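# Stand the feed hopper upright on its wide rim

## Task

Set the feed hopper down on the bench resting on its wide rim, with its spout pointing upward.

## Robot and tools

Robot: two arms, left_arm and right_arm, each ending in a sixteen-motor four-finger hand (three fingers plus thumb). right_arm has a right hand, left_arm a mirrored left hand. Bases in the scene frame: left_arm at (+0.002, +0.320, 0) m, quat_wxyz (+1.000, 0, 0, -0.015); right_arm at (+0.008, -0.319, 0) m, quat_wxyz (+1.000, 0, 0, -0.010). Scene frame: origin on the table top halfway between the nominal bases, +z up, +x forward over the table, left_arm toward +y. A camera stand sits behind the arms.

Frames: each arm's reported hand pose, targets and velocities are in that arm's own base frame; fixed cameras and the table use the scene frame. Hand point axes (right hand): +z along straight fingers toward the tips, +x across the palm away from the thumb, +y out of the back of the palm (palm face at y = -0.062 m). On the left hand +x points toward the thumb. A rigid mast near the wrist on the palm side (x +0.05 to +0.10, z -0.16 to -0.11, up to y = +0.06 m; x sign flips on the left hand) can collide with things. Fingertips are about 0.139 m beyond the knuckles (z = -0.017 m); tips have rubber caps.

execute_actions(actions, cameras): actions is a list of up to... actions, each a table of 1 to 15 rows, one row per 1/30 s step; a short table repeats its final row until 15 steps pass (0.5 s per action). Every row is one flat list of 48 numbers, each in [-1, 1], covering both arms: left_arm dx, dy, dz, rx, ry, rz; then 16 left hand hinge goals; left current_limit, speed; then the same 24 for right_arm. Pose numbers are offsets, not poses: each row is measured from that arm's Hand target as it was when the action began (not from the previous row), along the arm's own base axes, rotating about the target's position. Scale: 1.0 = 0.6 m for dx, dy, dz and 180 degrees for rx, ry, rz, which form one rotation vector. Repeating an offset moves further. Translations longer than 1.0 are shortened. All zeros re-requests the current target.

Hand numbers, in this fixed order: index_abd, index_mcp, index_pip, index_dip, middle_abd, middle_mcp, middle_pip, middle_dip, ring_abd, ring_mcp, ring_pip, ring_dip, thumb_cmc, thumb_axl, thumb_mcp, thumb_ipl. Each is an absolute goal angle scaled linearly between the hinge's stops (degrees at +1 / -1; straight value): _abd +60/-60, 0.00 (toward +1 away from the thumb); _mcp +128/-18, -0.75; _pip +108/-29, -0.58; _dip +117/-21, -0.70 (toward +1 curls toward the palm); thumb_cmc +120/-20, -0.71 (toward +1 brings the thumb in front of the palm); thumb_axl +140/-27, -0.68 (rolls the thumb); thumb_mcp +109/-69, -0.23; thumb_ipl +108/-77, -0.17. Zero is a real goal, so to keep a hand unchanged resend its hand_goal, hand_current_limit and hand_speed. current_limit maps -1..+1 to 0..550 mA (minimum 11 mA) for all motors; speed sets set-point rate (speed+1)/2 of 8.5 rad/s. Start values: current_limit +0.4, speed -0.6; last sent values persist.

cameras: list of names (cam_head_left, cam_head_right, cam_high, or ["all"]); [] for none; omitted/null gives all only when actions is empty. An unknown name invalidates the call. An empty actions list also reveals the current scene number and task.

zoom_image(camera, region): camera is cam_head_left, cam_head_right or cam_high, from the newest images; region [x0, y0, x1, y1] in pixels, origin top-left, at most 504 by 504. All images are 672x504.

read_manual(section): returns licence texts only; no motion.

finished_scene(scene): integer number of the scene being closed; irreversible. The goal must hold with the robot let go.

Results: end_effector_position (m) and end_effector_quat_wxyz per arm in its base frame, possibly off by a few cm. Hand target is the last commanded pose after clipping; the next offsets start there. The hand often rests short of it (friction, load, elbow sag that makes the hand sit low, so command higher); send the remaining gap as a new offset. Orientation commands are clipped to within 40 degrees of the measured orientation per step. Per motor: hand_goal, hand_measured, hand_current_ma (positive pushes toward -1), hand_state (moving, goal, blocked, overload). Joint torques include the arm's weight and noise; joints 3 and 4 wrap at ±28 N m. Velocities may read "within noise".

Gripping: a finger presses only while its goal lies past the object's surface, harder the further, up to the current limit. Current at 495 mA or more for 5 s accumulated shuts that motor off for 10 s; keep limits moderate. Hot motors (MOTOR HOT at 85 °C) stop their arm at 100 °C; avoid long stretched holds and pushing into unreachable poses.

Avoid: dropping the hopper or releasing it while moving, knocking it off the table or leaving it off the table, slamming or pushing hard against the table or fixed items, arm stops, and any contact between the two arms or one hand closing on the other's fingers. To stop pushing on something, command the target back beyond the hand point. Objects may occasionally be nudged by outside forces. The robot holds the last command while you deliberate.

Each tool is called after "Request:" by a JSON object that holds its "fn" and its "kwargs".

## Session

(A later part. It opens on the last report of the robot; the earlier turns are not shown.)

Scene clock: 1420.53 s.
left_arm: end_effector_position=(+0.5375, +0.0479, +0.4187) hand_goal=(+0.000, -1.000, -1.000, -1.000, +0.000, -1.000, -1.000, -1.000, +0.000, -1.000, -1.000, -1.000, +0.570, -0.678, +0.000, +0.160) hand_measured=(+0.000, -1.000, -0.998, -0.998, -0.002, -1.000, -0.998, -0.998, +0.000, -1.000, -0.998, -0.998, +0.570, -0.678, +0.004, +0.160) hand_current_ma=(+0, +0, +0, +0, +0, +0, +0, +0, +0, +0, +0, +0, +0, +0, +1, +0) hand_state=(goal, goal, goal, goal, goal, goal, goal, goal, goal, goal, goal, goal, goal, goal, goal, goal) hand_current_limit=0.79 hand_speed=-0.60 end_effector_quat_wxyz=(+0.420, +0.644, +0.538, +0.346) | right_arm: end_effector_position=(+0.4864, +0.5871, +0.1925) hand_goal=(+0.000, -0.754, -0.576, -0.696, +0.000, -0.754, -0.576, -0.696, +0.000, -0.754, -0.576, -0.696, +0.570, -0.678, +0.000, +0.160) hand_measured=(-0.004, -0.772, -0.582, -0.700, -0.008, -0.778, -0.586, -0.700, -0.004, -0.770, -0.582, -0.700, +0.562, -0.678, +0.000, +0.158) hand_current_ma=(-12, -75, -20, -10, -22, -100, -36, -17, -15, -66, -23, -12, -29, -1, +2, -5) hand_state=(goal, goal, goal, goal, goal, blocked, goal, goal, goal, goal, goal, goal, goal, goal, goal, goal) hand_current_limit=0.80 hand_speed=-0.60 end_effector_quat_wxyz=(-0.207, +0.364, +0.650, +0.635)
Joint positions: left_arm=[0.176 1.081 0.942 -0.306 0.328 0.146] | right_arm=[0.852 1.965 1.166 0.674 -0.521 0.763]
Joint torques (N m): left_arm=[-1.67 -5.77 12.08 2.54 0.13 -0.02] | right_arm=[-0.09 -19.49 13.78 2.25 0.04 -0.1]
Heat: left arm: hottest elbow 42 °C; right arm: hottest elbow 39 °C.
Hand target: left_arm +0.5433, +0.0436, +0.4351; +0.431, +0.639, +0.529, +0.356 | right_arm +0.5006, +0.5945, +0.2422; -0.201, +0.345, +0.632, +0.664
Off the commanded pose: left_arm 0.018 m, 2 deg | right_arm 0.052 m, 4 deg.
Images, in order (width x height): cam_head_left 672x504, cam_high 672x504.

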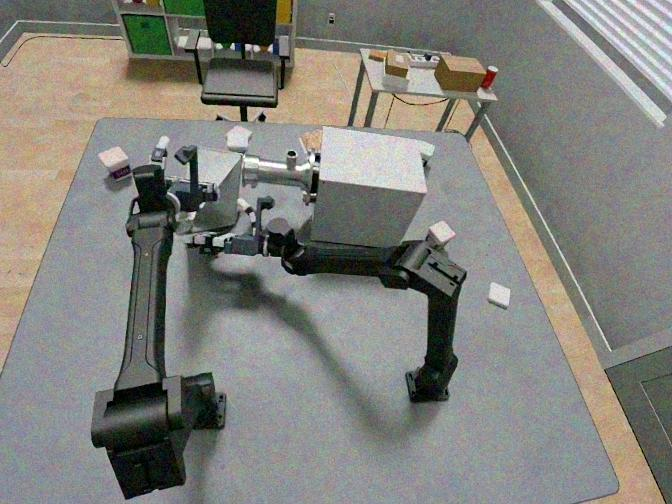

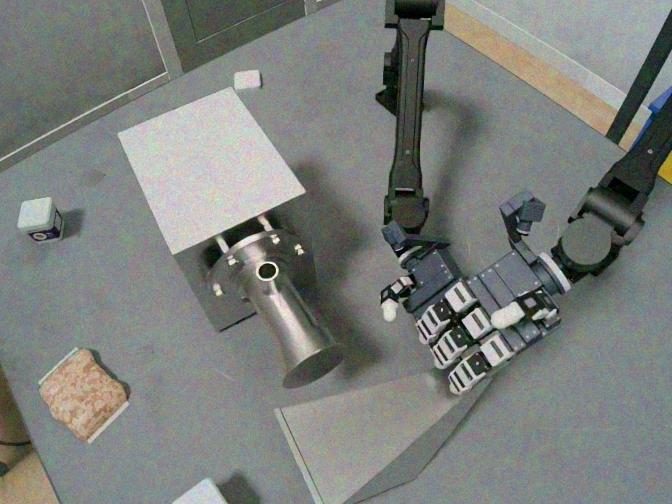

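Request:
{"fn": "execute_actions", "kwargs": {"actions": [[[0.018,-0.004,0,0,0,0,0,-1,-1,-1,0,-1,-1,-1,0,-1,-1,-1,0.57,-0.678,0,0.16,0.79,-0.6,0.03,0,0.035,0,0.03,0,0,-0.754,-0.576,-0.696,0,-0.754,-0.576,-0.696,0,-0.754,-0.576,-0.696,0.57,-0.678,0,0.16,0.8,-0.6]],[[0,0,0,0,0,0,0,-1,-1,-1,0,-1,-1,-1,0,-1,-1,-1,0.57,-0.678,0,0.16,0.79,-0.6,0.025,0,0.03,0,0.03,0,0,-0.754,-0.576,-0.696,0,-0.754,-0.576,-0.696,0,-0.754,-0.576,-0.696,0.57,-0.678,0,0.16,0.8,-0.6]]], "cameras": ["cam_high","cam_head_left"]}}

Request:
{"fn": "zoom_image", "kwargs": {"camera": "cam_high", "region": [200, 200, 620, 504]}}

Scene clock: 1436.80 s.
left_arm: end_effector_position=(+0.5474, +0.0439, +0.4149) hand_goal=(+0.000, -1.000, -1.000, -1.000, +0.000, -1.000, -1.000, -1.000, +0.000, -1.000, -1.000, -1.000, +0.570, -0.678, +0.000, +0.160) hand_measured=(+0.000, -0.984, -0.988, -0.996, +0.000, -1.000, -0.998, -0.998, +0.000, -1.000, -0.998, -0.998, +0.570, -0.678, +0.004, +0.160) hand_current_ma=(+0, +6, +3, +0, +0, +0, +0, +0, +0, +0, +0, +0, +0, +0, +1, +0) hand_state=(goal, goal, goal, goal, goal, goal, goal, goal, goal, goal, goal, goal, goal, goal, goal, goal) hand_current_limit=0.79 hand_speed=-0.60 end_effector_quat_wxyz=(+0.421, +0.644, +0.536, +0.347) | right_arm: end_effector_position=(+0.5179, +0.5896, +0.2211) hand_goal=(+0.000, -0.754, -0.576, -0.696, +0.000, -0.754, -0.576, -0.696, +0.000, -0.754, -0.576, -0.696, +0.570, -0.678, +0.000, +0.160) hand_measured=(-0.004, -0.770, -0.582, -0.700, -0.008, -0.774, -0.584, -0.700, -0.006, -0.768, -0.582, -0.700, +0.562, -0.678, +0.000, +0.158) hand_current_ma=(-12, -62, -18, -10, -24, -82, -29, -12, -15, -53, -20, -11, -29, -1, +2, -5) hand_state=(goal, goal, goal, goal, goal, goal, goal, goal, goal, goal, goal, goal, goal, goal, goal, goal) hand_current_limit=0.80 hand_speed=-0.60 end_effector_quat_wxyz=(-0.265, +0.429, +0.627, +0.594)
Joint positions: left_arm=[0.162 1.109 0.949 -0.279 0.318 0.142] | right_arm=[0.82 1.911 1.27 0.458 -0.562 0.922]
Joint torques (N m): left_arm=[-1.44 -6.18 13.15 1.98 0.11 -0.04] | right_arm=[-0.56 -20.48 15.39 2.35 -0.06 -0.11]
Heat: left arm: hottest elbow 43 °C; right arm: hottest elbow 40 °C.
Hand target: left_arm +0.5541, +0.0411, +0.4350; +0.431, +0.639, +0.529, +0.356 | right_arm +0.5337, +0.5943, +0.2812; -0.259, +0.406, +0.611, +0.628
Off the commanded pose: left_arm 0.021 m, 2 deg | right_arm 0.062 m, 5 deg.
Images, in order (width x height): cam_head_left 672x504, cam_high 672x504.

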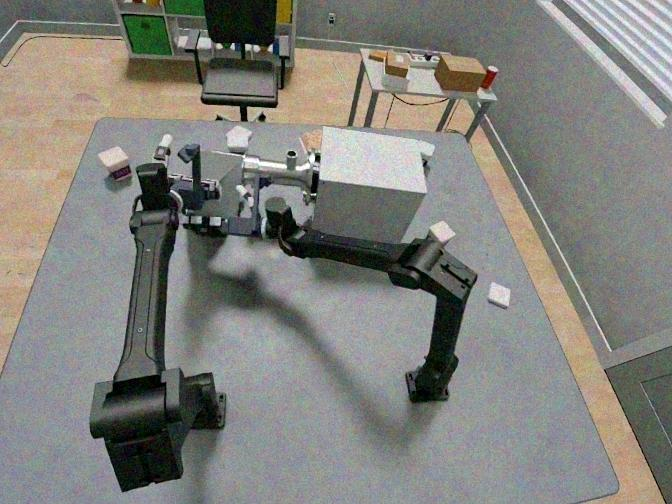

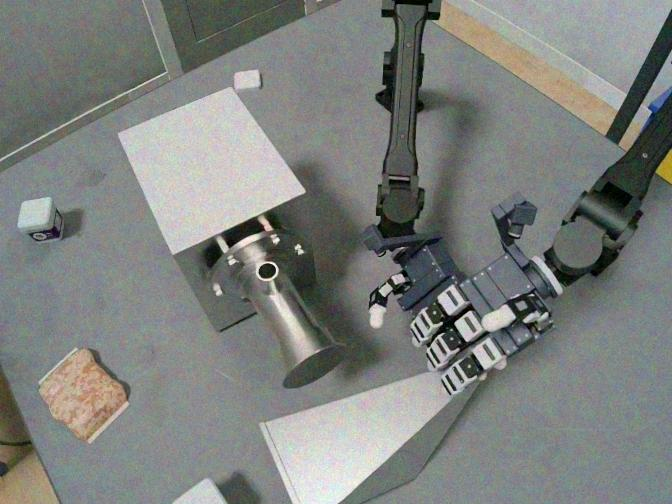

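Scaled by 1.200 from the camera's 672x504 image, which has a finer 960x720 frame.

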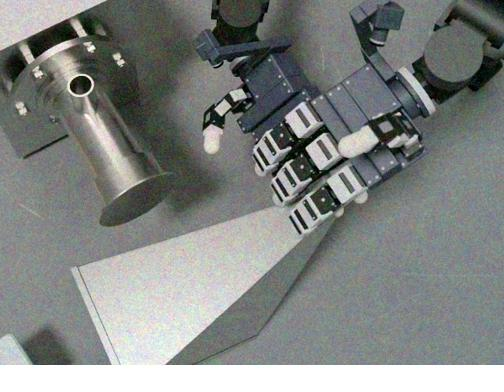

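Request:
{"fn": "zoom_image", "kwargs": {"camera": "cam_high", "region": [360, 250, 540, 430]}}

Request:
{"fn": "zoom_image", "kwargs": {"camera": "cam_head_left", "region": [140, 120, 300, 260]}}

Scaled by 2.800 from the camera's 672x504 image, which has a finer 960x720 frame.

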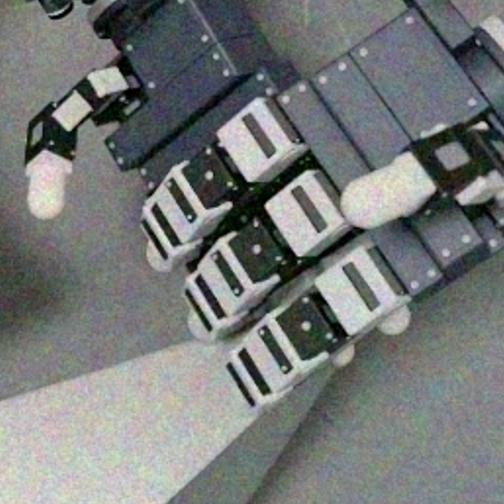

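Scaled by 3.150 from the camera's 672x504 image, which has a finer 960x720 frame.

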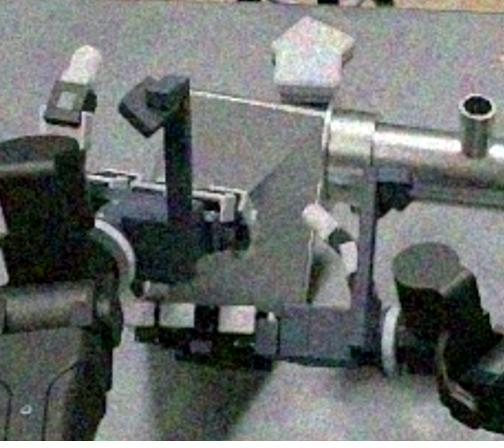

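Request:
{"fn": "execute_actions", "kwargs": {"actions": [[[0.03,-0.006,0.01,0,0,0,0,-1,-1,-1,0,-1,-1,-1,0,-1,-1,-1,0.57,-0.678,0,0.16,0.79,-0.6,0.02,0,0.02,0,0.02,0,0,-0.754,-0.576,-0.696,0,-0.754,-0.576,-0.696,0,-0.754,-0.576,-0.696,0.57,-0.678,0,0.16,0.8,-0.6]]], "cameras": ["cam_high"]}}

Request:
{"fn": "zoom_image", "kwargs": {"camera": "cam_high", "region": [200, 200, 620, 504]}}

Scene clock: 1470.60 s.
left_arm: end_effector_position=(+0.5632, +0.0393, +0.4309) hand_goal=(+0.000, -1.000, -1.000, -1.000, +0.000, -1.000, -1.000, -1.000, +0.000, -1.000, -1.000, -1.000, +0.570, -0.678, +0.000, +0.160) hand_measured=(+0.000, -0.966, -0.974, -0.990, +0.000, -1.000, -0.998, -0.998, +0.000, -1.000, -0.998, -0.998, +0.570, -0.678, +0.004, +0.160) hand_current_ma=(+0, +28, +16, +3, +0, +0, +0, +0, +0, +0, +0, +0, +0, +0, +1, +0) hand_state=(goal, blocked, blocked, goal, goal, goal, goal, goal, goal, goal, goal, goal, goal, goal, goal, goal) hand_current_limit=0.79 hand_speed=-0.60 end_effector_quat_wxyz=(+0.425, +0.643, +0.529, +0.355) | right_arm: end_effector_position=(+0.5346, +0.5883, +0.2419) hand_goal=(+0.000, -0.754, -0.576, -0.696, +0.000, -0.754, -0.576, -0.696, +0.000, -0.754, -0.576, -0.696, +0.570, -0.678, +0.000, +0.160) hand_measured=(-0.004, -0.768, -0.580, -0.698, -0.008, -0.764, -0.580, -0.700, -0.006, -0.766, -0.582, -0.700, +0.562, -0.678, +0.000, +0.158) hand_current_ma=(-12, -53, -16, -10, -24, -44, -16, -12, -15, -46, -18, -11, -29, -1, +2, -5) hand_state=(goal, goal, goal, goal, goal, goal, goal, goal, goal, goal, goal, goal, goal, goal, goal, goal) hand_current_limit=0.80 hand_speed=-0.60 end_effector_quat_wxyz=(-0.280, +0.447, +0.614, +0.587)
Joint positions: left_arm=[0.145 1.145 1.003 -0.274 0.305 0.139] | right_arm=[0.802 1.896 1.326 0.386 -0.577 0.974]
Joint torques (N m): left_arm=[-1.26 -5.77 12.85 1.73 0.01 -0.07] | right_arm=[0.15 -19.66 15.57 2.11 -0.16 -0.13]
Heat: left arm: hottest elbow 44 °C; right arm: hottest elbow 40 °C.
Hand target: left_arm +0.5721, +0.0375, +0.4410; +0.431, +0.639, +0.529, +0.356 | right_arm +0.5458, +0.5943, +0.2929; -0.278, +0.426, +0.602, +0.615
Off the commanded pose: left_arm 0.014 m, 1 deg | right_arm 0.053 m, 4 deg.
Images, in order (width x height): cam_high 672x504.

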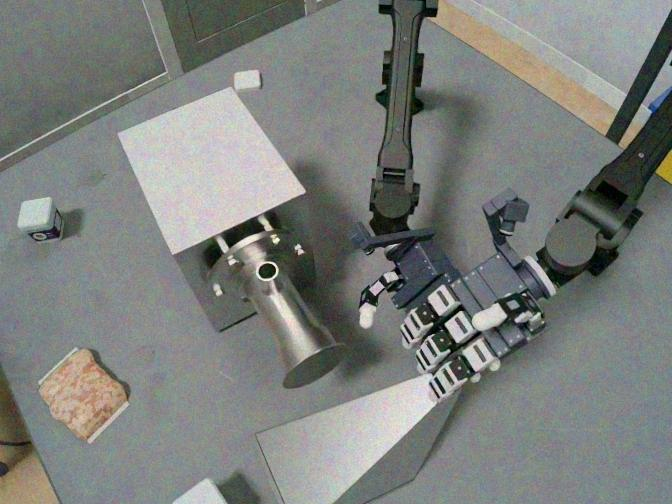

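Scaled by 1.200 from the camera's 672x504 image, which has a finer 960x720 frame.

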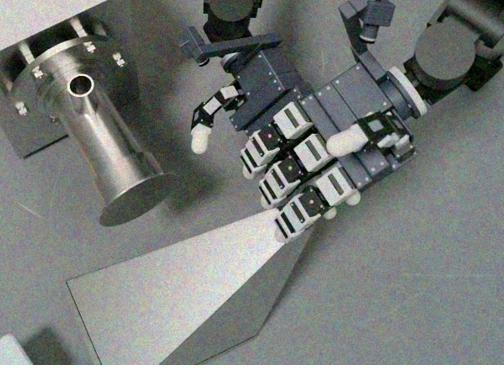

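Request:
{"fn": "zoom_image", "kwargs": {"camera": "cam_high", "region": [380, 310, 520, 430]}}

Scaled by 3.600 from the camera's 672x504 image, which has a finer 960x720 frame.

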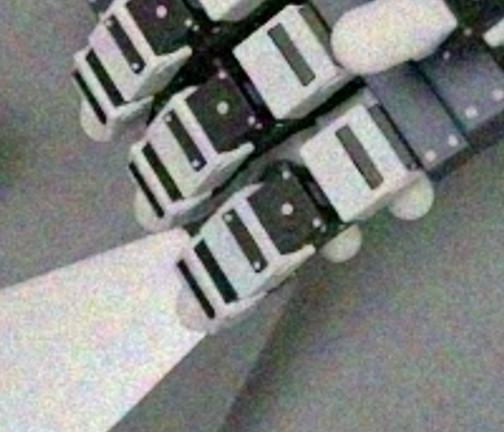

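Request:
{"fn": "execute_actions", "kwargs": {"actions": [[[0.002,0.013,0,0,0,0,0.1,-1,-1,-1,-0.1,-1,-1,-1,0,-1,-1,-1,0.57,-0.678,0,0.16,0.79,-0.6,0,0,0,0,0,0,0,-0.754,-0.576,-0.696,0,-0.754,-0.576,-0.696,0,-0.754,-0.576,-0.696,0.57,-0.678,0,0.16,0.8,-0.6]]], "cameras": ["cam_high","cam_head_right"]}}

Request:
{"fn": "zoom_image", "kwargs": {"camera": "cam_high", "region": [380, 310, 520, 430]}}

Request:
{"fn": "zoom_image", "kwargs": {"camera": "cam_head_right", "region": [150, 120, 300, 270]}}

Scene clock: 1527.10 s.
left_arm: end_effector_position=(+0.5641, +0.0367, +0.4340) hand_goal=(+0.100, -1.000, -1.000, -1.000, -0.100, -1.000, -1.000, -1.000, +0.000, -1.000, -1.000, -1.000, +0.570, -0.678, +0.000, +0.160) hand_measured=(+0.084, -0.966, -0.974, -0.990, -0.072, -1.000, -0.998, -0.998, +0.000, -1.000, -0.998, -0.998, +0.570, -0.678, +0.004, +0.160) hand_current_ma=(-5, +28, +16, +3, +14, +0, +0, +0, +0, +0, +0, +0, +0, +0, +1, +0) hand_state=(goal, blocked, blocked, goal, blocked, goal, goal, goal, goal, goal, goal, goal, goal, goal, goal, goal) hand_current_limit=0.79 hand_speed=-0.60 end_effector_quat_wxyz=(+0.431, +0.644, +0.524, +0.352) | right_arm: end_effector_position=(+0.5346, +0.5883, +0.2419) hand_goal=(+0.000, -0.754, -0.576, -0.696, +0.000, -0.754, -0.576, -0.696, +0.000, -0.754, -0.576, -0.696, +0.570, -0.678, +0.000, +0.160) hand_measured=(-0.004, -0.768, -0.580, -0.698, -0.008, -0.764, -0.580, -0.700, -0.006, -0.766, -0.582, -0.700, +0.562, -0.678, +0.000, +0.158) hand_current_ma=(-12, -53, -16, -10, -24, -44, -16, -12, -15, -46, -18, -11, -29, -1, +2, -5) hand_state=(goal, goal, goal, goal, goal, goal, goal, goal, goal, goal, goal, goal, goal, goal, goal, goal) hand_current_limit=0.80 hand_speed=-0.60 end_effector_quat_wxyz=(-0.281, +0.447, +0.614, +0.587)
Joint positions: left_arm=[0.145 1.148 1.01 -0.274 0.32 0.139] | right_arm=[0.802 1.896 1.326 0.386 -0.577 0.974]
Joint torques (N m): left_arm=[0.26 -5.71 12.79 1.73 0.12 0.02] | right_arm=[-0.15 -19.37 15.5 2.19 -0.14 -0.12]
Motor temperatures (°C): left_arm=[25 31 47 28 26 26] | right_arm=[24 35 41 28 26 29]
Heat: left arm: hottest elbow 47 °C; right arm: hottest elbow 41 °C.
Hand target: left_arm +0.5734, +0.0454, +0.4409; +0.431, +0.639, +0.529, +0.356 | right_arm +0.5458, +0.5943, +0.2929; -0.278, +0.426, +0.602, +0.615
Off the commanded pose: left_arm 0.014 m, 1 deg | right_arm 0.053 m, 4 deg.
Images, in order (width x height): cam_head_right 672x504, cam_high 672x504.

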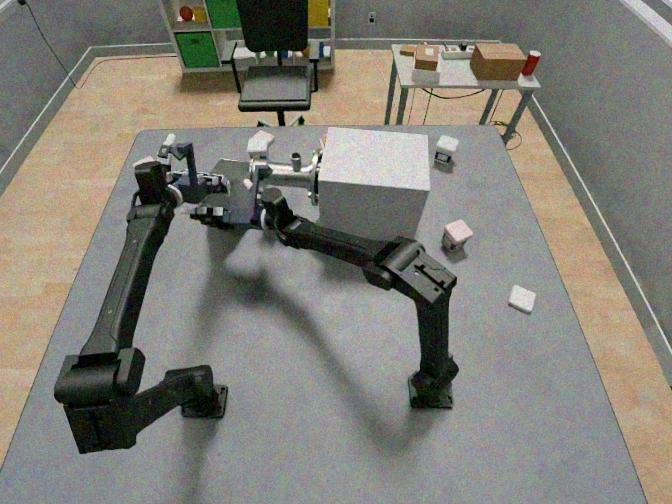

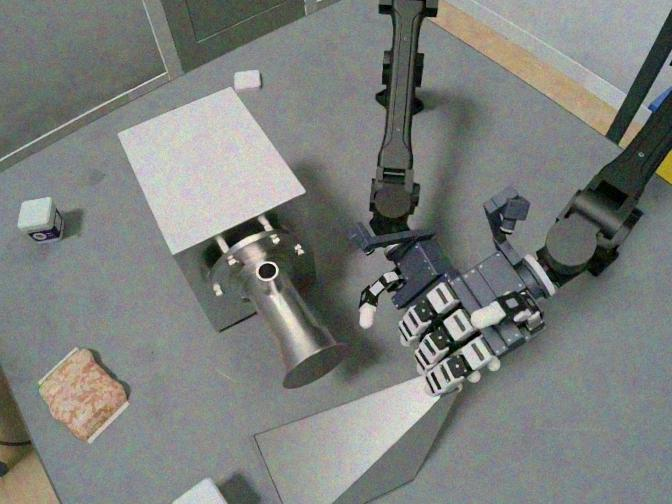

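Scaled by 3.600 from the camera's 672x504 image, which has a finer 960x720 frame.

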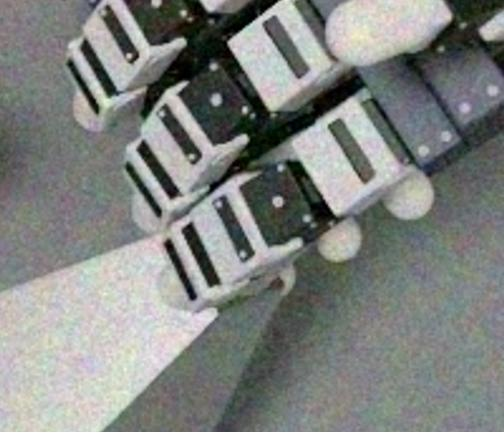

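Scaled by 3.360 from the camera's 672x504 image, which has a finer 960x720 frame.

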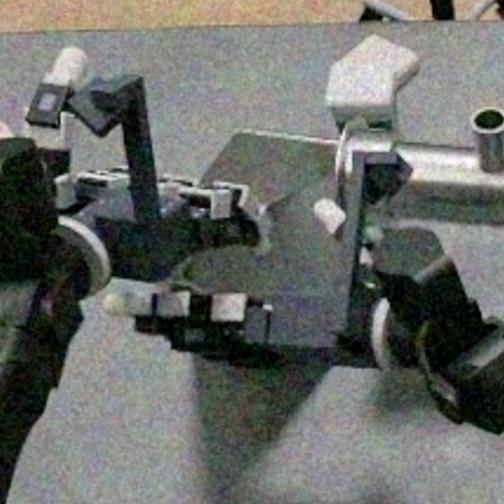

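Request:
{"fn": "execute_actions", "kwargs": {"actions": [[[0.002,0.015,0,0,0,0,0.1,-1,-1,-1,-0.1,-1,-1,-1,0,-1,-1,-1,0.57,-0.678,0,0.16,0.79,-0.6,0,0,0,0,0,0,0,-0.754,-0.576,-0.696,0,-0.754,-0.576,-0.696,0,-0.754,-0.576,-0.696,0.57,-0.678,0,0.16,0.8,-0.6]]], "cameras": ["cam_high"]}}

Request:
{"fn": "zoom_image", "kwargs": {"camera": "cam_high", "region": [380, 310, 520, 430]}}

Scene clock: 1566.87 s.
left_arm: end_effector_position=(+0.5652, +0.0386, +0.4347) hand_goal=(+0.100, -1.000, -1.000, -1.000, -0.100, -1.000, -1.000, -1.000, +0.000, -1.000, -1.000, -1.000, +0.570, -0.678, +0.000, +0.160) hand_measured=(+0.086, -0.966, -0.974, -0.994, -0.076, -1.000, -0.998, -0.998, +0.000, -1.000, -0.998, -0.998, +0.570, -0.678, +0.004, +0.160) hand_current_ma=(-4, +28, +16, +1, +11, +0, +0, +0, +0, +0, +0, +0, +0, +0, +1, +0) hand_state=(goal, blocked, blocked, goal, blocked, goal, goal, goal, goal, goal, goal, goal, goal, goal, goal, goal) hand_current_limit=0.79 hand_speed=-0.60 end_effector_quat_wxyz=(+0.437, +0.645, +0.522, +0.347) | right_arm: end_effector_position=(+0.5346, +0.5883, +0.2419) hand_goal=(+0.000, -0.754, -0.576, -0.696, +0.000, -0.754, -0.576, -0.696, +0.000, -0.754, -0.576, -0.696, +0.570, -0.678, +0.000, +0.160) hand_measured=(-0.004, -0.768, -0.580, -0.698, -0.008, -0.764, -0.580, -0.700, -0.006, -0.766, -0.582, -0.700, +0.562, -0.678, +0.000, +0.158) hand_current_ma=(-12, -53, -16, -10, -24, -44, -16, -12, -15, -46, -18, -11, -29, -1, +2, -5) hand_state=(goal, goal, goal, goal, goal, goal, goal, goal, goal, goal, goal, goal, goal, goal, goal, goal) hand_current_limit=0.80 hand_speed=-0.60 end_effector_quat_wxyz=(-0.281, +0.447, +0.614, +0.587)
Joint positions: left_arm=[0.155 1.153 1.015 -0.274 0.345 0.139] | right_arm=[0.802 1.896 1.326 0.386 -0.577 0.974]
Joint torques (N m): left_arm=[1.26 -5.71 12.86 1.66 -0.03 0.12] | right_arm=[-0.15 -19.6 15.49 2.07 -0.15 -0.15]
Heat: left arm: hottest elbow 46 °C; right arm: hottest elbow 42 °C.
Hand target: left_arm +0.5745, +0.0543, +0.4412; +0.431, +0.639, +0.529, +0.356 | right_arm +0.5458, +0.5943, +0.2929; -0.278, +0.426, +0.602, +0.615
Off the commanded pose: left_arm 0.019 m, 2 deg | right_arm 0.053 m, 4 deg.
Images, in order (width x height): cam_high 672x504.

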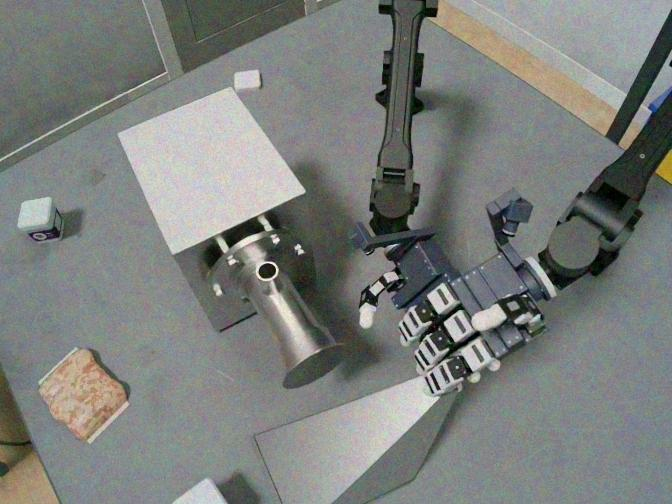

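Scaled by 3.600 from the camera's 672x504 image, which has a finer 960x720 frame.

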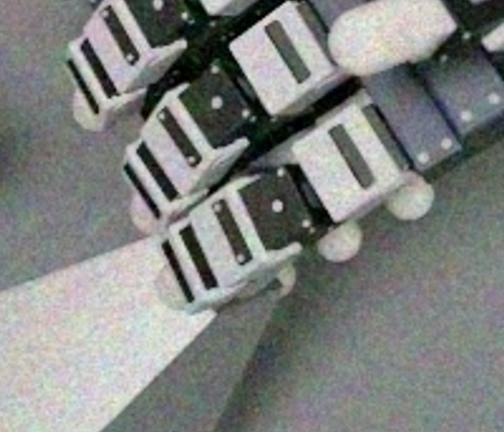

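Request:
{"fn": "execute_actions", "kwargs": {"actions": [[[0.035,0.0,0.0,0,0,0,0.1,-1,-1,-1,-0.1,-1,-1,-1,0,-1,-1,-1,0.57,-0.678,0,0.16,0.79,-0.6,0.02,0,0.01,0,0.01,0,0,-0.754,-0.576,-0.696,0,-0.754,-0.576,-0.696,0,-0.754,-0.576,-0.696,0.57,-0.678,0,0.16,0.8,-0.6]]], "cameras": ["cam_high"]}}

Request:
{"fn": "zoom_image", "kwargs": {"camera": "cam_high", "region": [380, 310, 520, 430]}}

Scene clock: 1628.27 s.
left_arm: end_effector_position=(+0.5852, +0.0413, +0.4387) hand_goal=(+0.100, -1.000, -1.000, -1.000, -0.100, -1.000, -1.000, -1.000, +0.000, -1.000, -1.000, -1.000, +0.570, -0.678, +0.000, +0.160) hand_measured=(+0.096, -0.966, -0.976, -0.998, -0.068, -0.996, -1.000, -1.000, +0.000, -1.000, -0.998, -0.998, +0.570, -0.678, +0.004, +0.160) hand_current_ma=(+0, +28, +14, +0, +16, +1, +0, +0, +0, +0, +0, +0, +0, +0, +1, +0) hand_state=(goal, blocked, blocked, goal, blocked, goal, goal, goal, goal, goal, goal, goal, goal, goal, goal, goal) hand_current_limit=0.79 hand_speed=-0.60 end_effector_quat_wxyz=(+0.439, +0.645, +0.520, +0.349) | right_arm: end_effector_position=(+0.5450, +0.5889, +0.2520) hand_goal=(+0.000, -0.754, -0.576, -0.696, +0.000, -0.754, -0.576, -0.696, +0.000, -0.754, -0.576, -0.696, +0.570, -0.678, +0.000, +0.160) hand_measured=(-0.004, -0.766, -0.580, -0.698, -0.008, -0.764, -0.580, -0.700, -0.006, -0.766, -0.582, -0.700, +0.562, -0.678, +0.000, +0.158) hand_current_ma=(-12, -52, -16, -10, -24, -43, -16, -11, -15, -46, -18, -11, -29, -1, +2, -5) hand_state=(goal, goal, goal, goal, goal, goal, goal, goal, goal, goal, goal, goal, goal, goal, goal, goal) hand_current_limit=0.80 hand_speed=-0.60 end_effector_quat_wxyz=(-0.290, +0.454, +0.608, +0.582)
Joint positions: left_arm=[0.155 1.207 1.064 -0.263 0.348 0.139] | right_arm=[0.79 1.896 1.366 0.344 -0.593 0.999]
Joint torques (N m): left_arm=[0.5 -6.36 12.53 1.69 -0.54 0.09] | right_arm=[-0.15 -18.96 16.01 2.24 -0.18 -0.14]
Heat: left arm: hottest elbow 48 °C; right arm: hottest elbow 42 °C.
Hand target: left_arm +0.5956, +0.0543, +0.4411; +0.431, +0.639, +0.529, +0.356 | right_arm +0.5577, +0.5944, +0.2990; -0.288, +0.436, +0.598, +0.608
Off the commanded pose: left_arm 0.017 m, 2 deg | right_arm 0.049 m, 4 deg.
Images, in order (width x height): cam_high 672x504.

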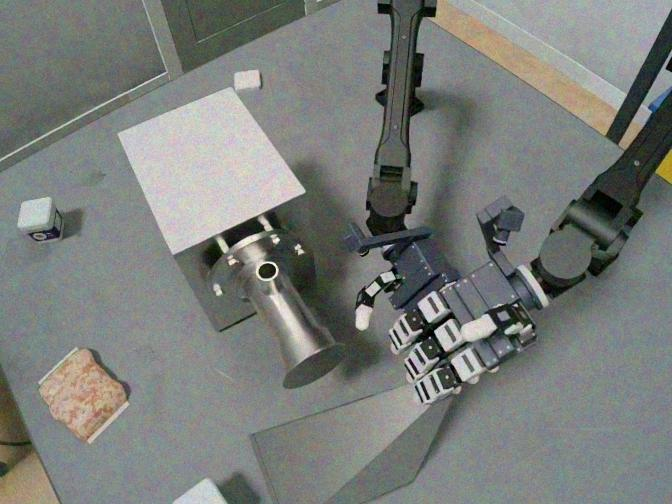

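Scaled by 3.600 from the camera's 672x504 image, which has a finer 960x720 frame.

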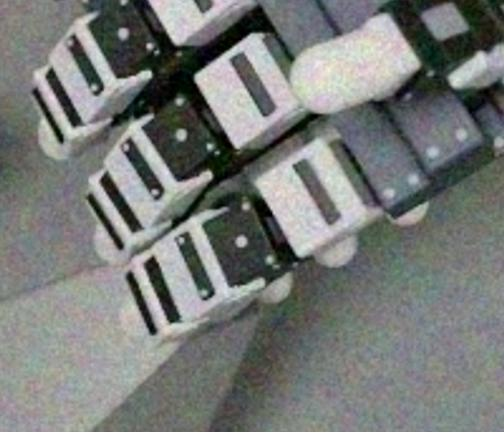

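Request:
{"fn": "execute_actions", "kwargs": {"actions": [[[0.03,0.005,0.0,0,0,0,0.1,-1,-1,-1,-0.1,-1,-1,-1,0,-1,-1,-1,0.57,-0.678,0,0.16,0.79,-0.6,0.01,0,0.0,0,0,0,0,-0.754,-0.576,-0.696,0,-0.754,-0.576,-0.696,0,-0.754,-0.576,-0.696,0.57,-0.678,0,0.16,0.8,-0.6]]], "cameras": ["cam_high","cam_head_right"]}}

Request:
{"fn": "zoom_image", "kwargs": {"camera": "cam_high", "region": [380, 310, 520, 430]}}

Request:
{"fn": "zoom_image", "kwargs": {"camera": "cam_head_right", "region": [150, 120, 300, 270]}}

Scene clock: 1672.00 s.
left_arm: end_effector_position=(+0.6044, +0.0457, +0.4392) hand_goal=(+0.100, -1.000, -1.000, -1.000, -0.100, -1.000, -1.000, -1.000, +0.000, -1.000, -1.000, -1.000, +0.570, -0.678, +0.000, +0.160) hand_measured=(+0.096, -0.976, -0.982, -0.998, -0.076, -0.980, -0.992, -1.000, +0.000, -1.000, -0.998, -0.998, +0.570, -0.678, +0.004, +0.160) hand_current_ma=(+0, +14, +7, +0, +10, +10, +1, +0, +0, +0, +0, +0, +0, +0, +1, +0) hand_state=(goal, blocked, goal, goal, blocked, goal, goal, goal, goal, goal, goal, goal, goal, goal, goal, goal) hand_current_limit=0.79 hand_speed=-0.60 end_effector_quat_wxyz=(+0.437, +0.643, +0.521, +0.352) | right_arm: end_effector_position=(+0.5499, +0.5887, +0.2598) hand_goal=(+0.000, -0.754, -0.576, -0.696, +0.000, -0.754, -0.576, -0.696, +0.000, -0.754, -0.576, -0.696, +0.570, -0.678, +0.000, +0.160) hand_measured=(-0.004, -0.766, -0.580, -0.698, -0.008, -0.764, -0.580, -0.700, -0.006, -0.766, -0.582, -0.700, +0.562, -0.678, +0.000, +0.158) hand_current_ma=(-12, -52, -16, -10, -24, -43, -16, -11, -15, -45, -18, -11, -29, -1, +2, -5) hand_state=(goal, goal, goal, goal, goal, goal, goal, goal, goal, goal, goal, goal, goal, goal, goal, goal) hand_current_limit=0.80 hand_speed=-0.60 end_effector_quat_wxyz=(-0.290, +0.452, +0.607, +0.586)
Joint positions: left_arm=[0.155 1.259 1.107 -0.252 0.339 0.139] | right_arm=[0.784 1.896 1.382 0.337 -0.599 0.999]
Joint torques (N m): left_arm=[0.56 -7.3 12.44 1.55 -0.19 0.09] | right_arm=[-0.32 -18.55 16.01 2.15 -0.16 -0.15]
Heat: left arm: hottest elbow 51 °C; right arm: hottest elbow 43 °C.
Hand target: left_arm +0.6136, +0.0573, +0.4409; +0.431, +0.639, +0.529, +0.356 | right_arm +0.5637, +0.5944, +0.2991; -0.288, +0.435, +0.598, +0.608
Off the commanded pose: left_arm 0.015 m, 1 deg | right_arm 0.042 m, 3 deg.
Images, in order (width x height): cam_head_right 672x504, cam_high 672x504.

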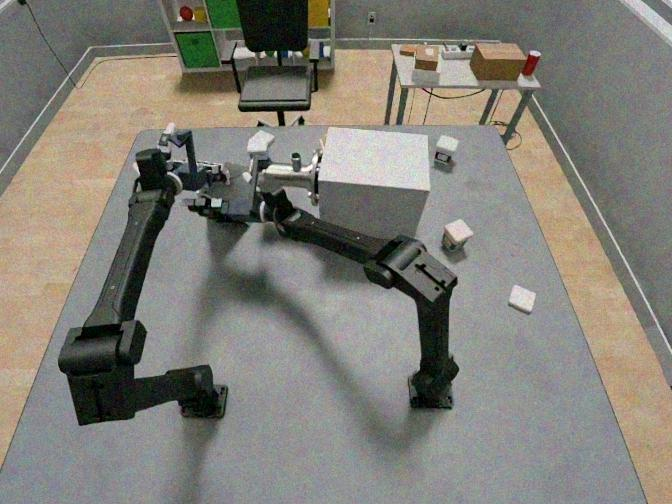

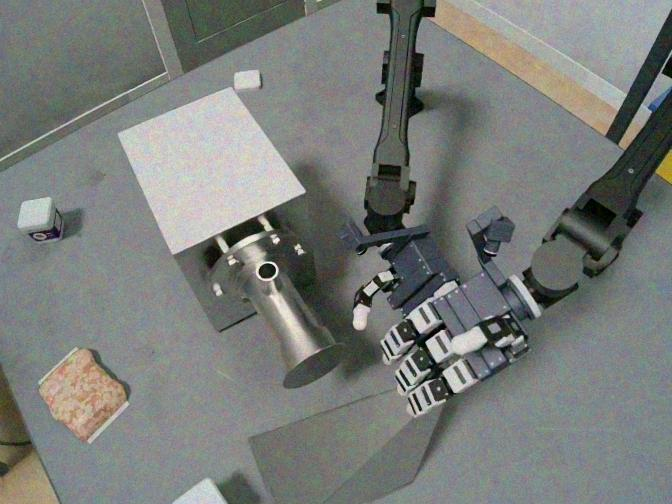

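Scaled by 3.600 from the camera's 672x504 image, which has a finer 960x720 frame.

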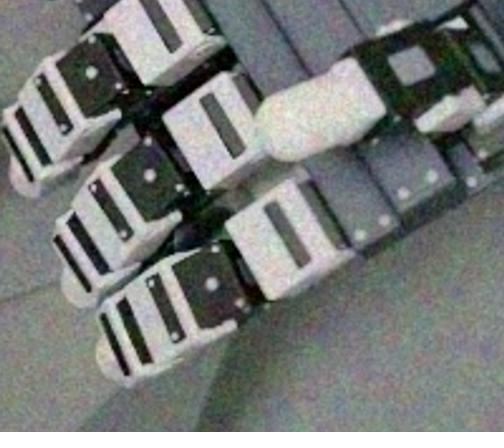

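Scaled by 3.360 from the camera's 672x504 image, which has a finer 960x720 frame.

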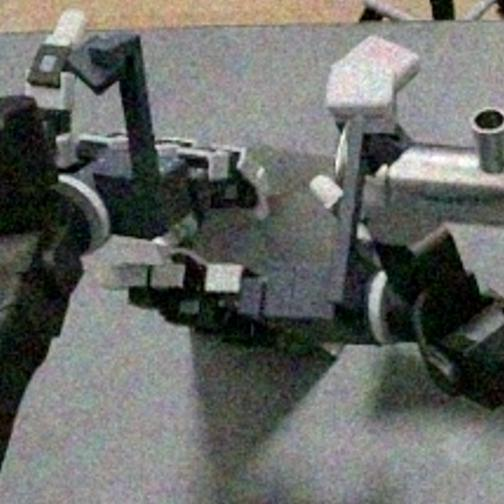

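Request:
{"fn": "execute_actions", "kwargs": {"actions": [[[0.03,-0.006,-0.02,0,0,0,0.1,-1,-1,-1,-0.1,-1,-1,-1,0,-1,-1,-1,0.57,-0.678,0,0.16,0.79,-0.6,0.01,0,0.0,0,0,0,0,-0.754,-0.576,-0.696,0,-0.754,-0.576,-0.696,0,-0.754,-0.576,-0.696,0.57,-0.678,0,0.16,0.8,-0.6]]], "cameras": ["cam_high","cam_head_right"]}}

Request:
{"fn": "zoom_image", "kwargs": {"camera": "cam_high", "region": [220, 300, 520, 504]}}

Scene clock: 1682.53 s.
left_arm: end_effector_position=(+0.6193, +0.0456, +0.4411) hand_goal=(+0.100, -1.000, -1.000, -1.000, -0.100, -1.000, -1.000, -1.000, +0.000, -1.000, -1.000, -1.000, +0.570, -0.678, +0.000, +0.160) hand_measured=(+0.098, -0.998, -0.992, -0.998, -0.076, -0.968, -0.990, -1.000, +0.000, -1.000, -0.998, -0.998, +0.570, -0.678, +0.004, +0.160) hand_current_ma=(+0, +0, +2, +0, +10, +25, +3, +0, +0, +0, +0, +0, +0, +0, +1, +0) hand_state=(goal, goal, goal, goal, blocked, blocked, goal, goal, goal, goal, goal, goal, goal, goal, goal, goal) hand_current_limit=0.79 hand_speed=-0.60 end_effector_quat_wxyz=(+0.441, +0.640, +0.515, +0.362) | right_arm: end_effector_position=(+0.5555, +0.5878, +0.2681) hand_goal=(+0.000, -0.754, -0.576, -0.696, +0.000, -0.754, -0.576, -0.696, +0.000, -0.754, -0.576, -0.696, +0.570, -0.678, +0.000, +0.160) hand_measured=(-0.004, -0.766, -0.580, -0.698, -0.008, -0.764, -0.580, -0.700, -0.006, -0.766, -0.582, -0.700, +0.562, -0.678, +0.000, +0.158) hand_current_ma=(-12, -52, -16, -10, -24, -43, -16, -11, -15, -45, -18, -11, -29, -1, +2, -5) hand_state=(goal, goal, goal, goal, goal, goal, goal, goal, goal, goal, goal, goal, goal, goal, goal, goal) hand_current_limit=0.80 hand_speed=-0.60 end_effector_quat_wxyz=(-0.290, +0.449, +0.606, +0.590)
Joint positions: left_arm=[0.149 1.299 1.13 -0.21 0.331 0.138] | right_arm=[0.777 1.896 1.399 0.33 -0.606 0.999]
Joint torques (N m): left_arm=[-0.26 -7.12 11.59 1.42 -0.43 0.02] | right_arm=[0.15 -17.49 16.13 2.22 -0.15 -0.13]
Heat: left arm: hottest elbow 50 °C; right arm: hottest elbow 43 °C.
Hand target: left_arm +0.6316, +0.0537, +0.4289; +0.431, +0.639, +0.529, +0.356 | right_arm +0.5698, +0.5944, +0.2990; -0.288, +0.436, +0.598, +0.608
Off the commanded pose: left_arm 0.019 m, 2 deg | right_arm 0.035 m, 3 deg.
Images, in order (width x height): cam_head_right 672x504, cam_high 672x504.

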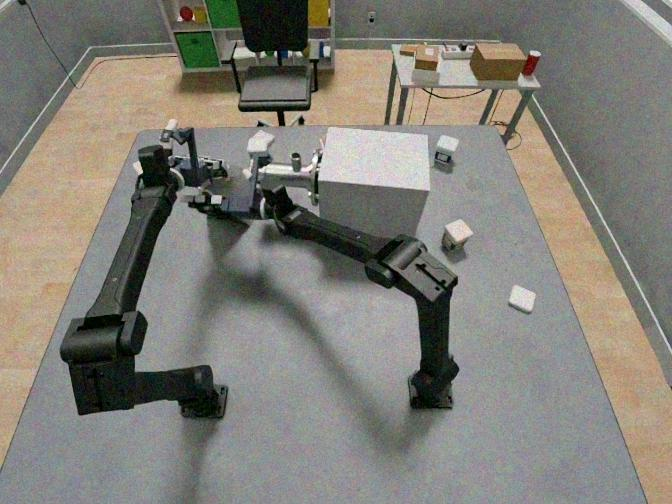

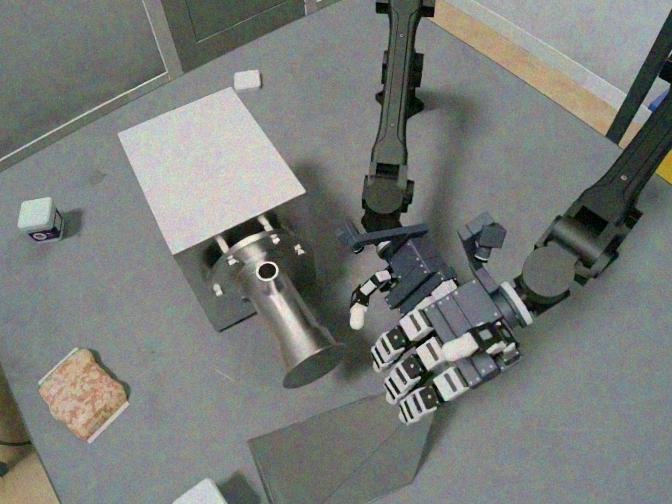

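Scaled by 1.680 from the camera's 672x504 image, which has a finer 960x720 frame.

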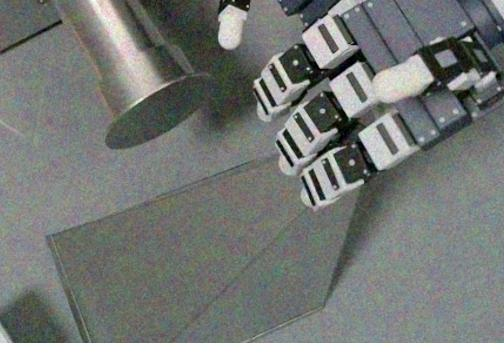

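Request:
{"fn": "zoom_image", "kwargs": {"camera": "cam_high", "region": [230, 370, 450, 504]}}

Request:
{"fn": "zoom_image", "kwargs": {"camera": "cam_high", "region": [360, 300, 500, 440]}}

Request:
{"fn": "zoom_image", "kwargs": {"camera": "cam_head_right", "region": [170, 140, 270, 240]}}

Scaled by 2.291 from the camera's 672x504 image, which has a finer 960x720 frame.

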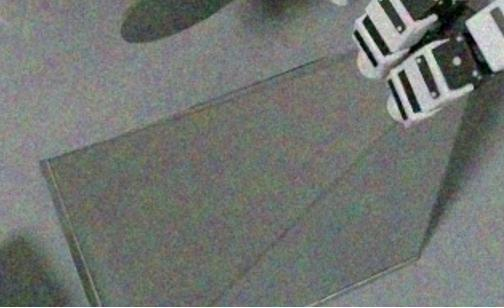

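Scaled by 3.600 from the camera's 672x504 image, which has a finer 960x720 frame.

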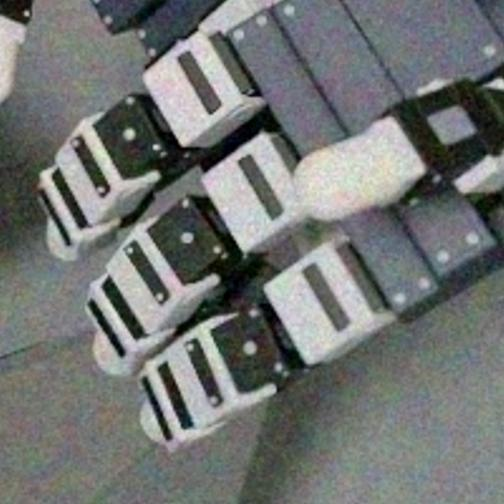

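Scaled by 5.040 from the camera's 672x504 image, which has a finer 960x720 frame.

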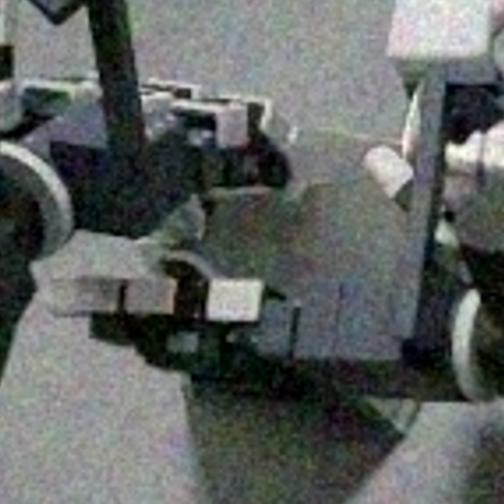

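Request:
{"fn": "execute_actions", "kwargs": {"actions": [], "cameras": ["cam_head_left"]}}

Request:
{"fn": "zoom_image", "kwargs": {"camera": "cam_head_left", "region": [150, 130, 290, 250]}}

Scene clock: 1730.20 s.
left_arm: end_effector_position=(+0.6193, +0.0456, +0.4411) hand_goal=(+0.100, -1.000, -1.000, -1.000, -0.100, -1.000, -1.000, -1.000, +0.000, -1.000, -1.000, -1.000, +0.570, -0.678, +0.000, +0.160) hand_measured=(+0.098, -0.998, -0.992, -0.998, -0.076, -0.968, -0.990, -1.000, +0.000, -1.000, -0.998, -0.998, +0.570, -0.678, +0.004, +0.160) hand_current_ma=(+0, +0, +2, +0, +10, +25, +3, +0, +0, +0, +0, +0, +0, +0, +1, +0) hand_state=(goal, goal, goal, goal, blocked, blocked, goal, goal, goal, goal, goal, goal, goal, goal, goal, goal) hand_current_limit=0.79 hand_speed=-0.60 end_effector_quat_wxyz=(+0.441, +0.640, +0.515, +0.362) | right_arm: end_effector_position=(+0.5555, +0.5878, +0.2681) hand_goal=(+0.000, -0.754, -0.576, -0.696, +0.000, -0.754, -0.576, -0.696, +0.000, -0.754, -0.576, -0.696, +0.570, -0.678, +0.000, +0.160) hand_measured=(-0.004, -0.766, -0.580, -0.698, -0.008, -0.764, -0.580, -0.700, -0.006, -0.766, -0.582, -0.700, +0.562, -0.678, +0.000, +0.158) hand_current_ma=(-12, -52, -16, -10, -24, -43, -16, -11, -15, -45, -18, -11, -29, -1, +2, -5) hand_state=(goal, goal, goal, goal, goal, goal, goal, goal, goal, goal, goal, goal, goal, goal, goal, goal) hand_current_limit=0.80 hand_speed=-0.60 end_effector_quat_wxyz=(-0.290, +0.449, +0.606, +0.590)
Joint positions: left_arm=[0.149 1.299 1.13 -0.21 0.331 0.138] | right_arm=[0.777 1.896 1.399 0.33 -0.606 0.999]
Joint velocities: within noise
Joint torques (N m): left_arm=[-0.21 -7.24 11.58 1.42 -0.43 0.02] | right_arm=[-0.32 -17.26 16.23 2.18 -0.16 -0.14]
Motor temperatures (°C): left_arm=[25 31 49 28 27 26] | right_arm=[24 35 44 28 26 29]
Heat: left arm: hottest elbow 49 °C; right arm: hottest elbow 44 °C.
Hand target: left_arm +0.6316, +0.0537, +0.4289; +0.431, +0.639, +0.529, +0.356 | right_arm +0.5698, +0.5944, +0.2990; -0.288, +0.436, +0.598, +0.608
Off the commanded pose: left_arm 0.019 m, 2 deg | right_arm 0.035 m, 3 deg.
Images, in order (width x height): cam_head_left 672x504.

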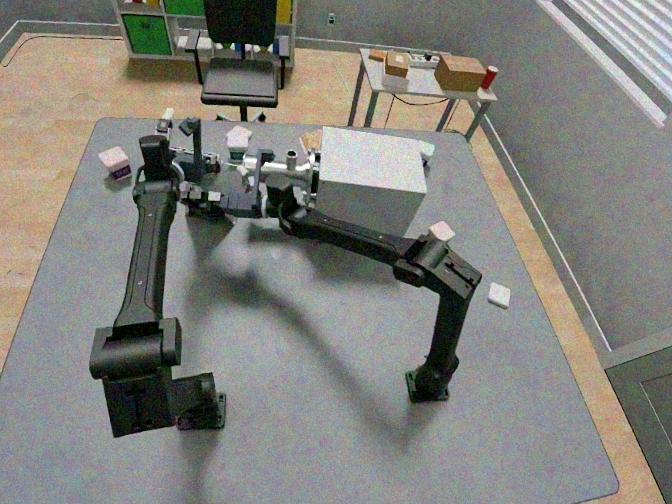

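Scaled by 3.600 from the camera's 672x504 image, which has a finer 960x720 frame.

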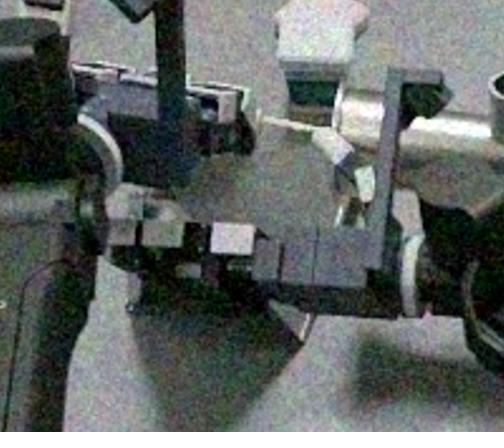

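Request:
{"fn": "execute_actions", "kwargs": {"actions": [[[0.025,-0.012,-0.012,0,0,0,0.1,-1,-1,-1,-0.1,-1,-1,-1,0,-1,-1,-1,0.57,-0.678,0,0.16,0.79,-0.6,0,0,0.0,0,0,0,0,-0.754,-0.576,-0.696,0,-0.754,-0.576,-0.696,0,-0.754,-0.576,-0.696,0.57,-0.678,0,0.16,0.8,-0.6]]], "cameras": ["cam_high","cam_head_left"]}}

Request:
{"fn": "zoom_image", "kwargs": {"camera": "cam_high", "region": [230, 330, 480, 504]}}

Request:
{"fn": "zoom_image", "kwargs": {"camera": "cam_head_left", "region": [150, 130, 290, 250]}}

Scene clock: 1758.43 s.
left_arm: end_effector_position=(+0.6332, +0.0409, +0.4422) hand_goal=(+0.100, -1.000, -1.000, -1.000, -0.100, -1.000, -1.000, -1.000, +0.000, -1.000, -1.000, -1.000, +0.570, -0.678, +0.000, +0.160) hand_measured=(+0.098, -0.998, -0.994, -0.998, -0.076, -0.964, -0.988, -1.000, +0.000, -1.000, -0.998, -0.998, +0.570, -0.678, +0.004, +0.160) hand_current_ma=(+0, +0, +1, +0, +10, +31, +3, +0, +0, +0, +0, +0, +0, +0, +1, +0) hand_state=(goal, goal, goal, goal, blocked, blocked, goal, goal, goal, goal, goal, goal, goal, goal, goal, goal) hand_current_limit=0.79 hand_speed=-0.60 end_effector_quat_wxyz=(+0.442, +0.637, +0.512, +0.370) | right_arm: end_effector_position=(+0.5555, +0.5878, +0.2681) hand_goal=(+0.000, -0.754, -0.576, -0.696, +0.000, -0.754, -0.576, -0.696, +0.000, -0.754, -0.576, -0.696, +0.570, -0.678, +0.000, +0.160) hand_measured=(-0.004, -0.766, -0.580, -0.698, -0.008, -0.764, -0.580, -0.700, -0.006, -0.766, -0.582, -0.700, +0.562, -0.678, +0.000, +0.158) hand_current_ma=(-12, -52, -16, -10, -24, -43, -16, -11, -15, -45, -18, -11, -29, -1, +2, -5) hand_state=(goal, goal, goal, goal, goal, goal, goal, goal, goal, goal, goal, goal, goal, goal, goal, goal) hand_current_limit=0.80 hand_speed=-0.60 end_effector_quat_wxyz=(-0.290, +0.449, +0.606, +0.590)
Joint positions: left_arm=[0.132 1.335 1.154 -0.178 0.309 0.134] | right_arm=[0.777 1.896 1.399 0.33 -0.606 0.999]
Joint torques (N m): left_arm=[-0.56 -7.47 11.07 1.2 -0.32 -0.03] | right_arm=[0.09 -17.49 16.13 2.28 -0.14 -0.18]
Heat: left arm: hottest elbow 49 °C; right arm: hottest elbow 45 °C.
Hand target: left_arm +0.6466, +0.0464, +0.4217; +0.431, +0.639, +0.529, +0.356 | right_arm +0.5698, +0.5944, +0.2990; -0.288, +0.436, +0.598, +0.608
Off the commanded pose: left_arm 0.025 m, 3 deg | right_arm 0.035 m, 3 deg.
Images, in order (width x height): cam_head_left 672x504, cam_high 672x504.

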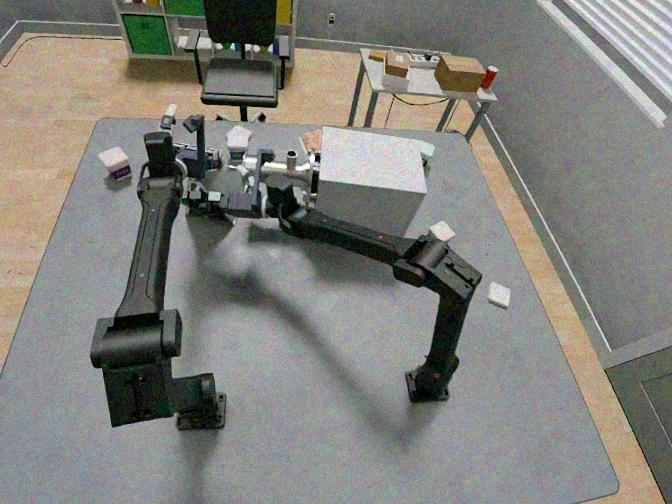

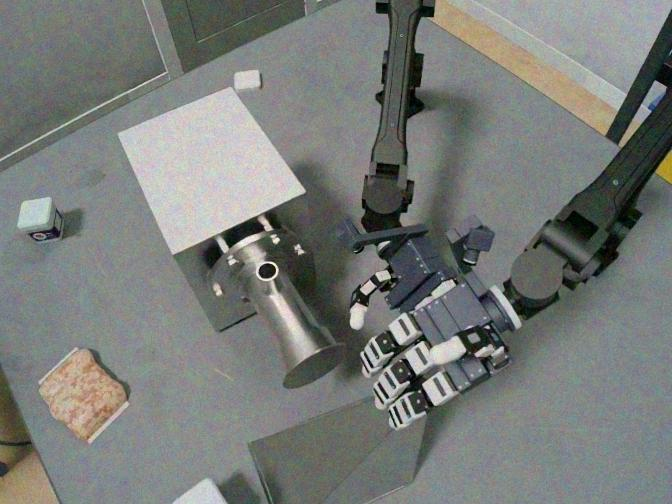

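Scaled by 2.016 from the camera's 672x504 image, which has a finer 960x720 frame.

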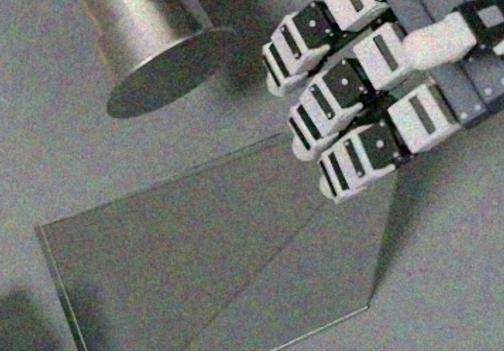

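Scaled by 3.600 from the camera's 672x504 image, which has a finer 960x720 frame.

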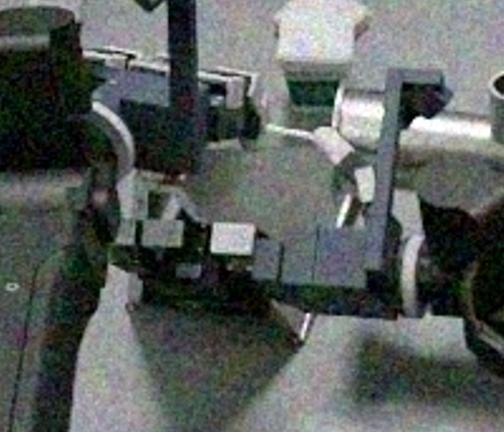

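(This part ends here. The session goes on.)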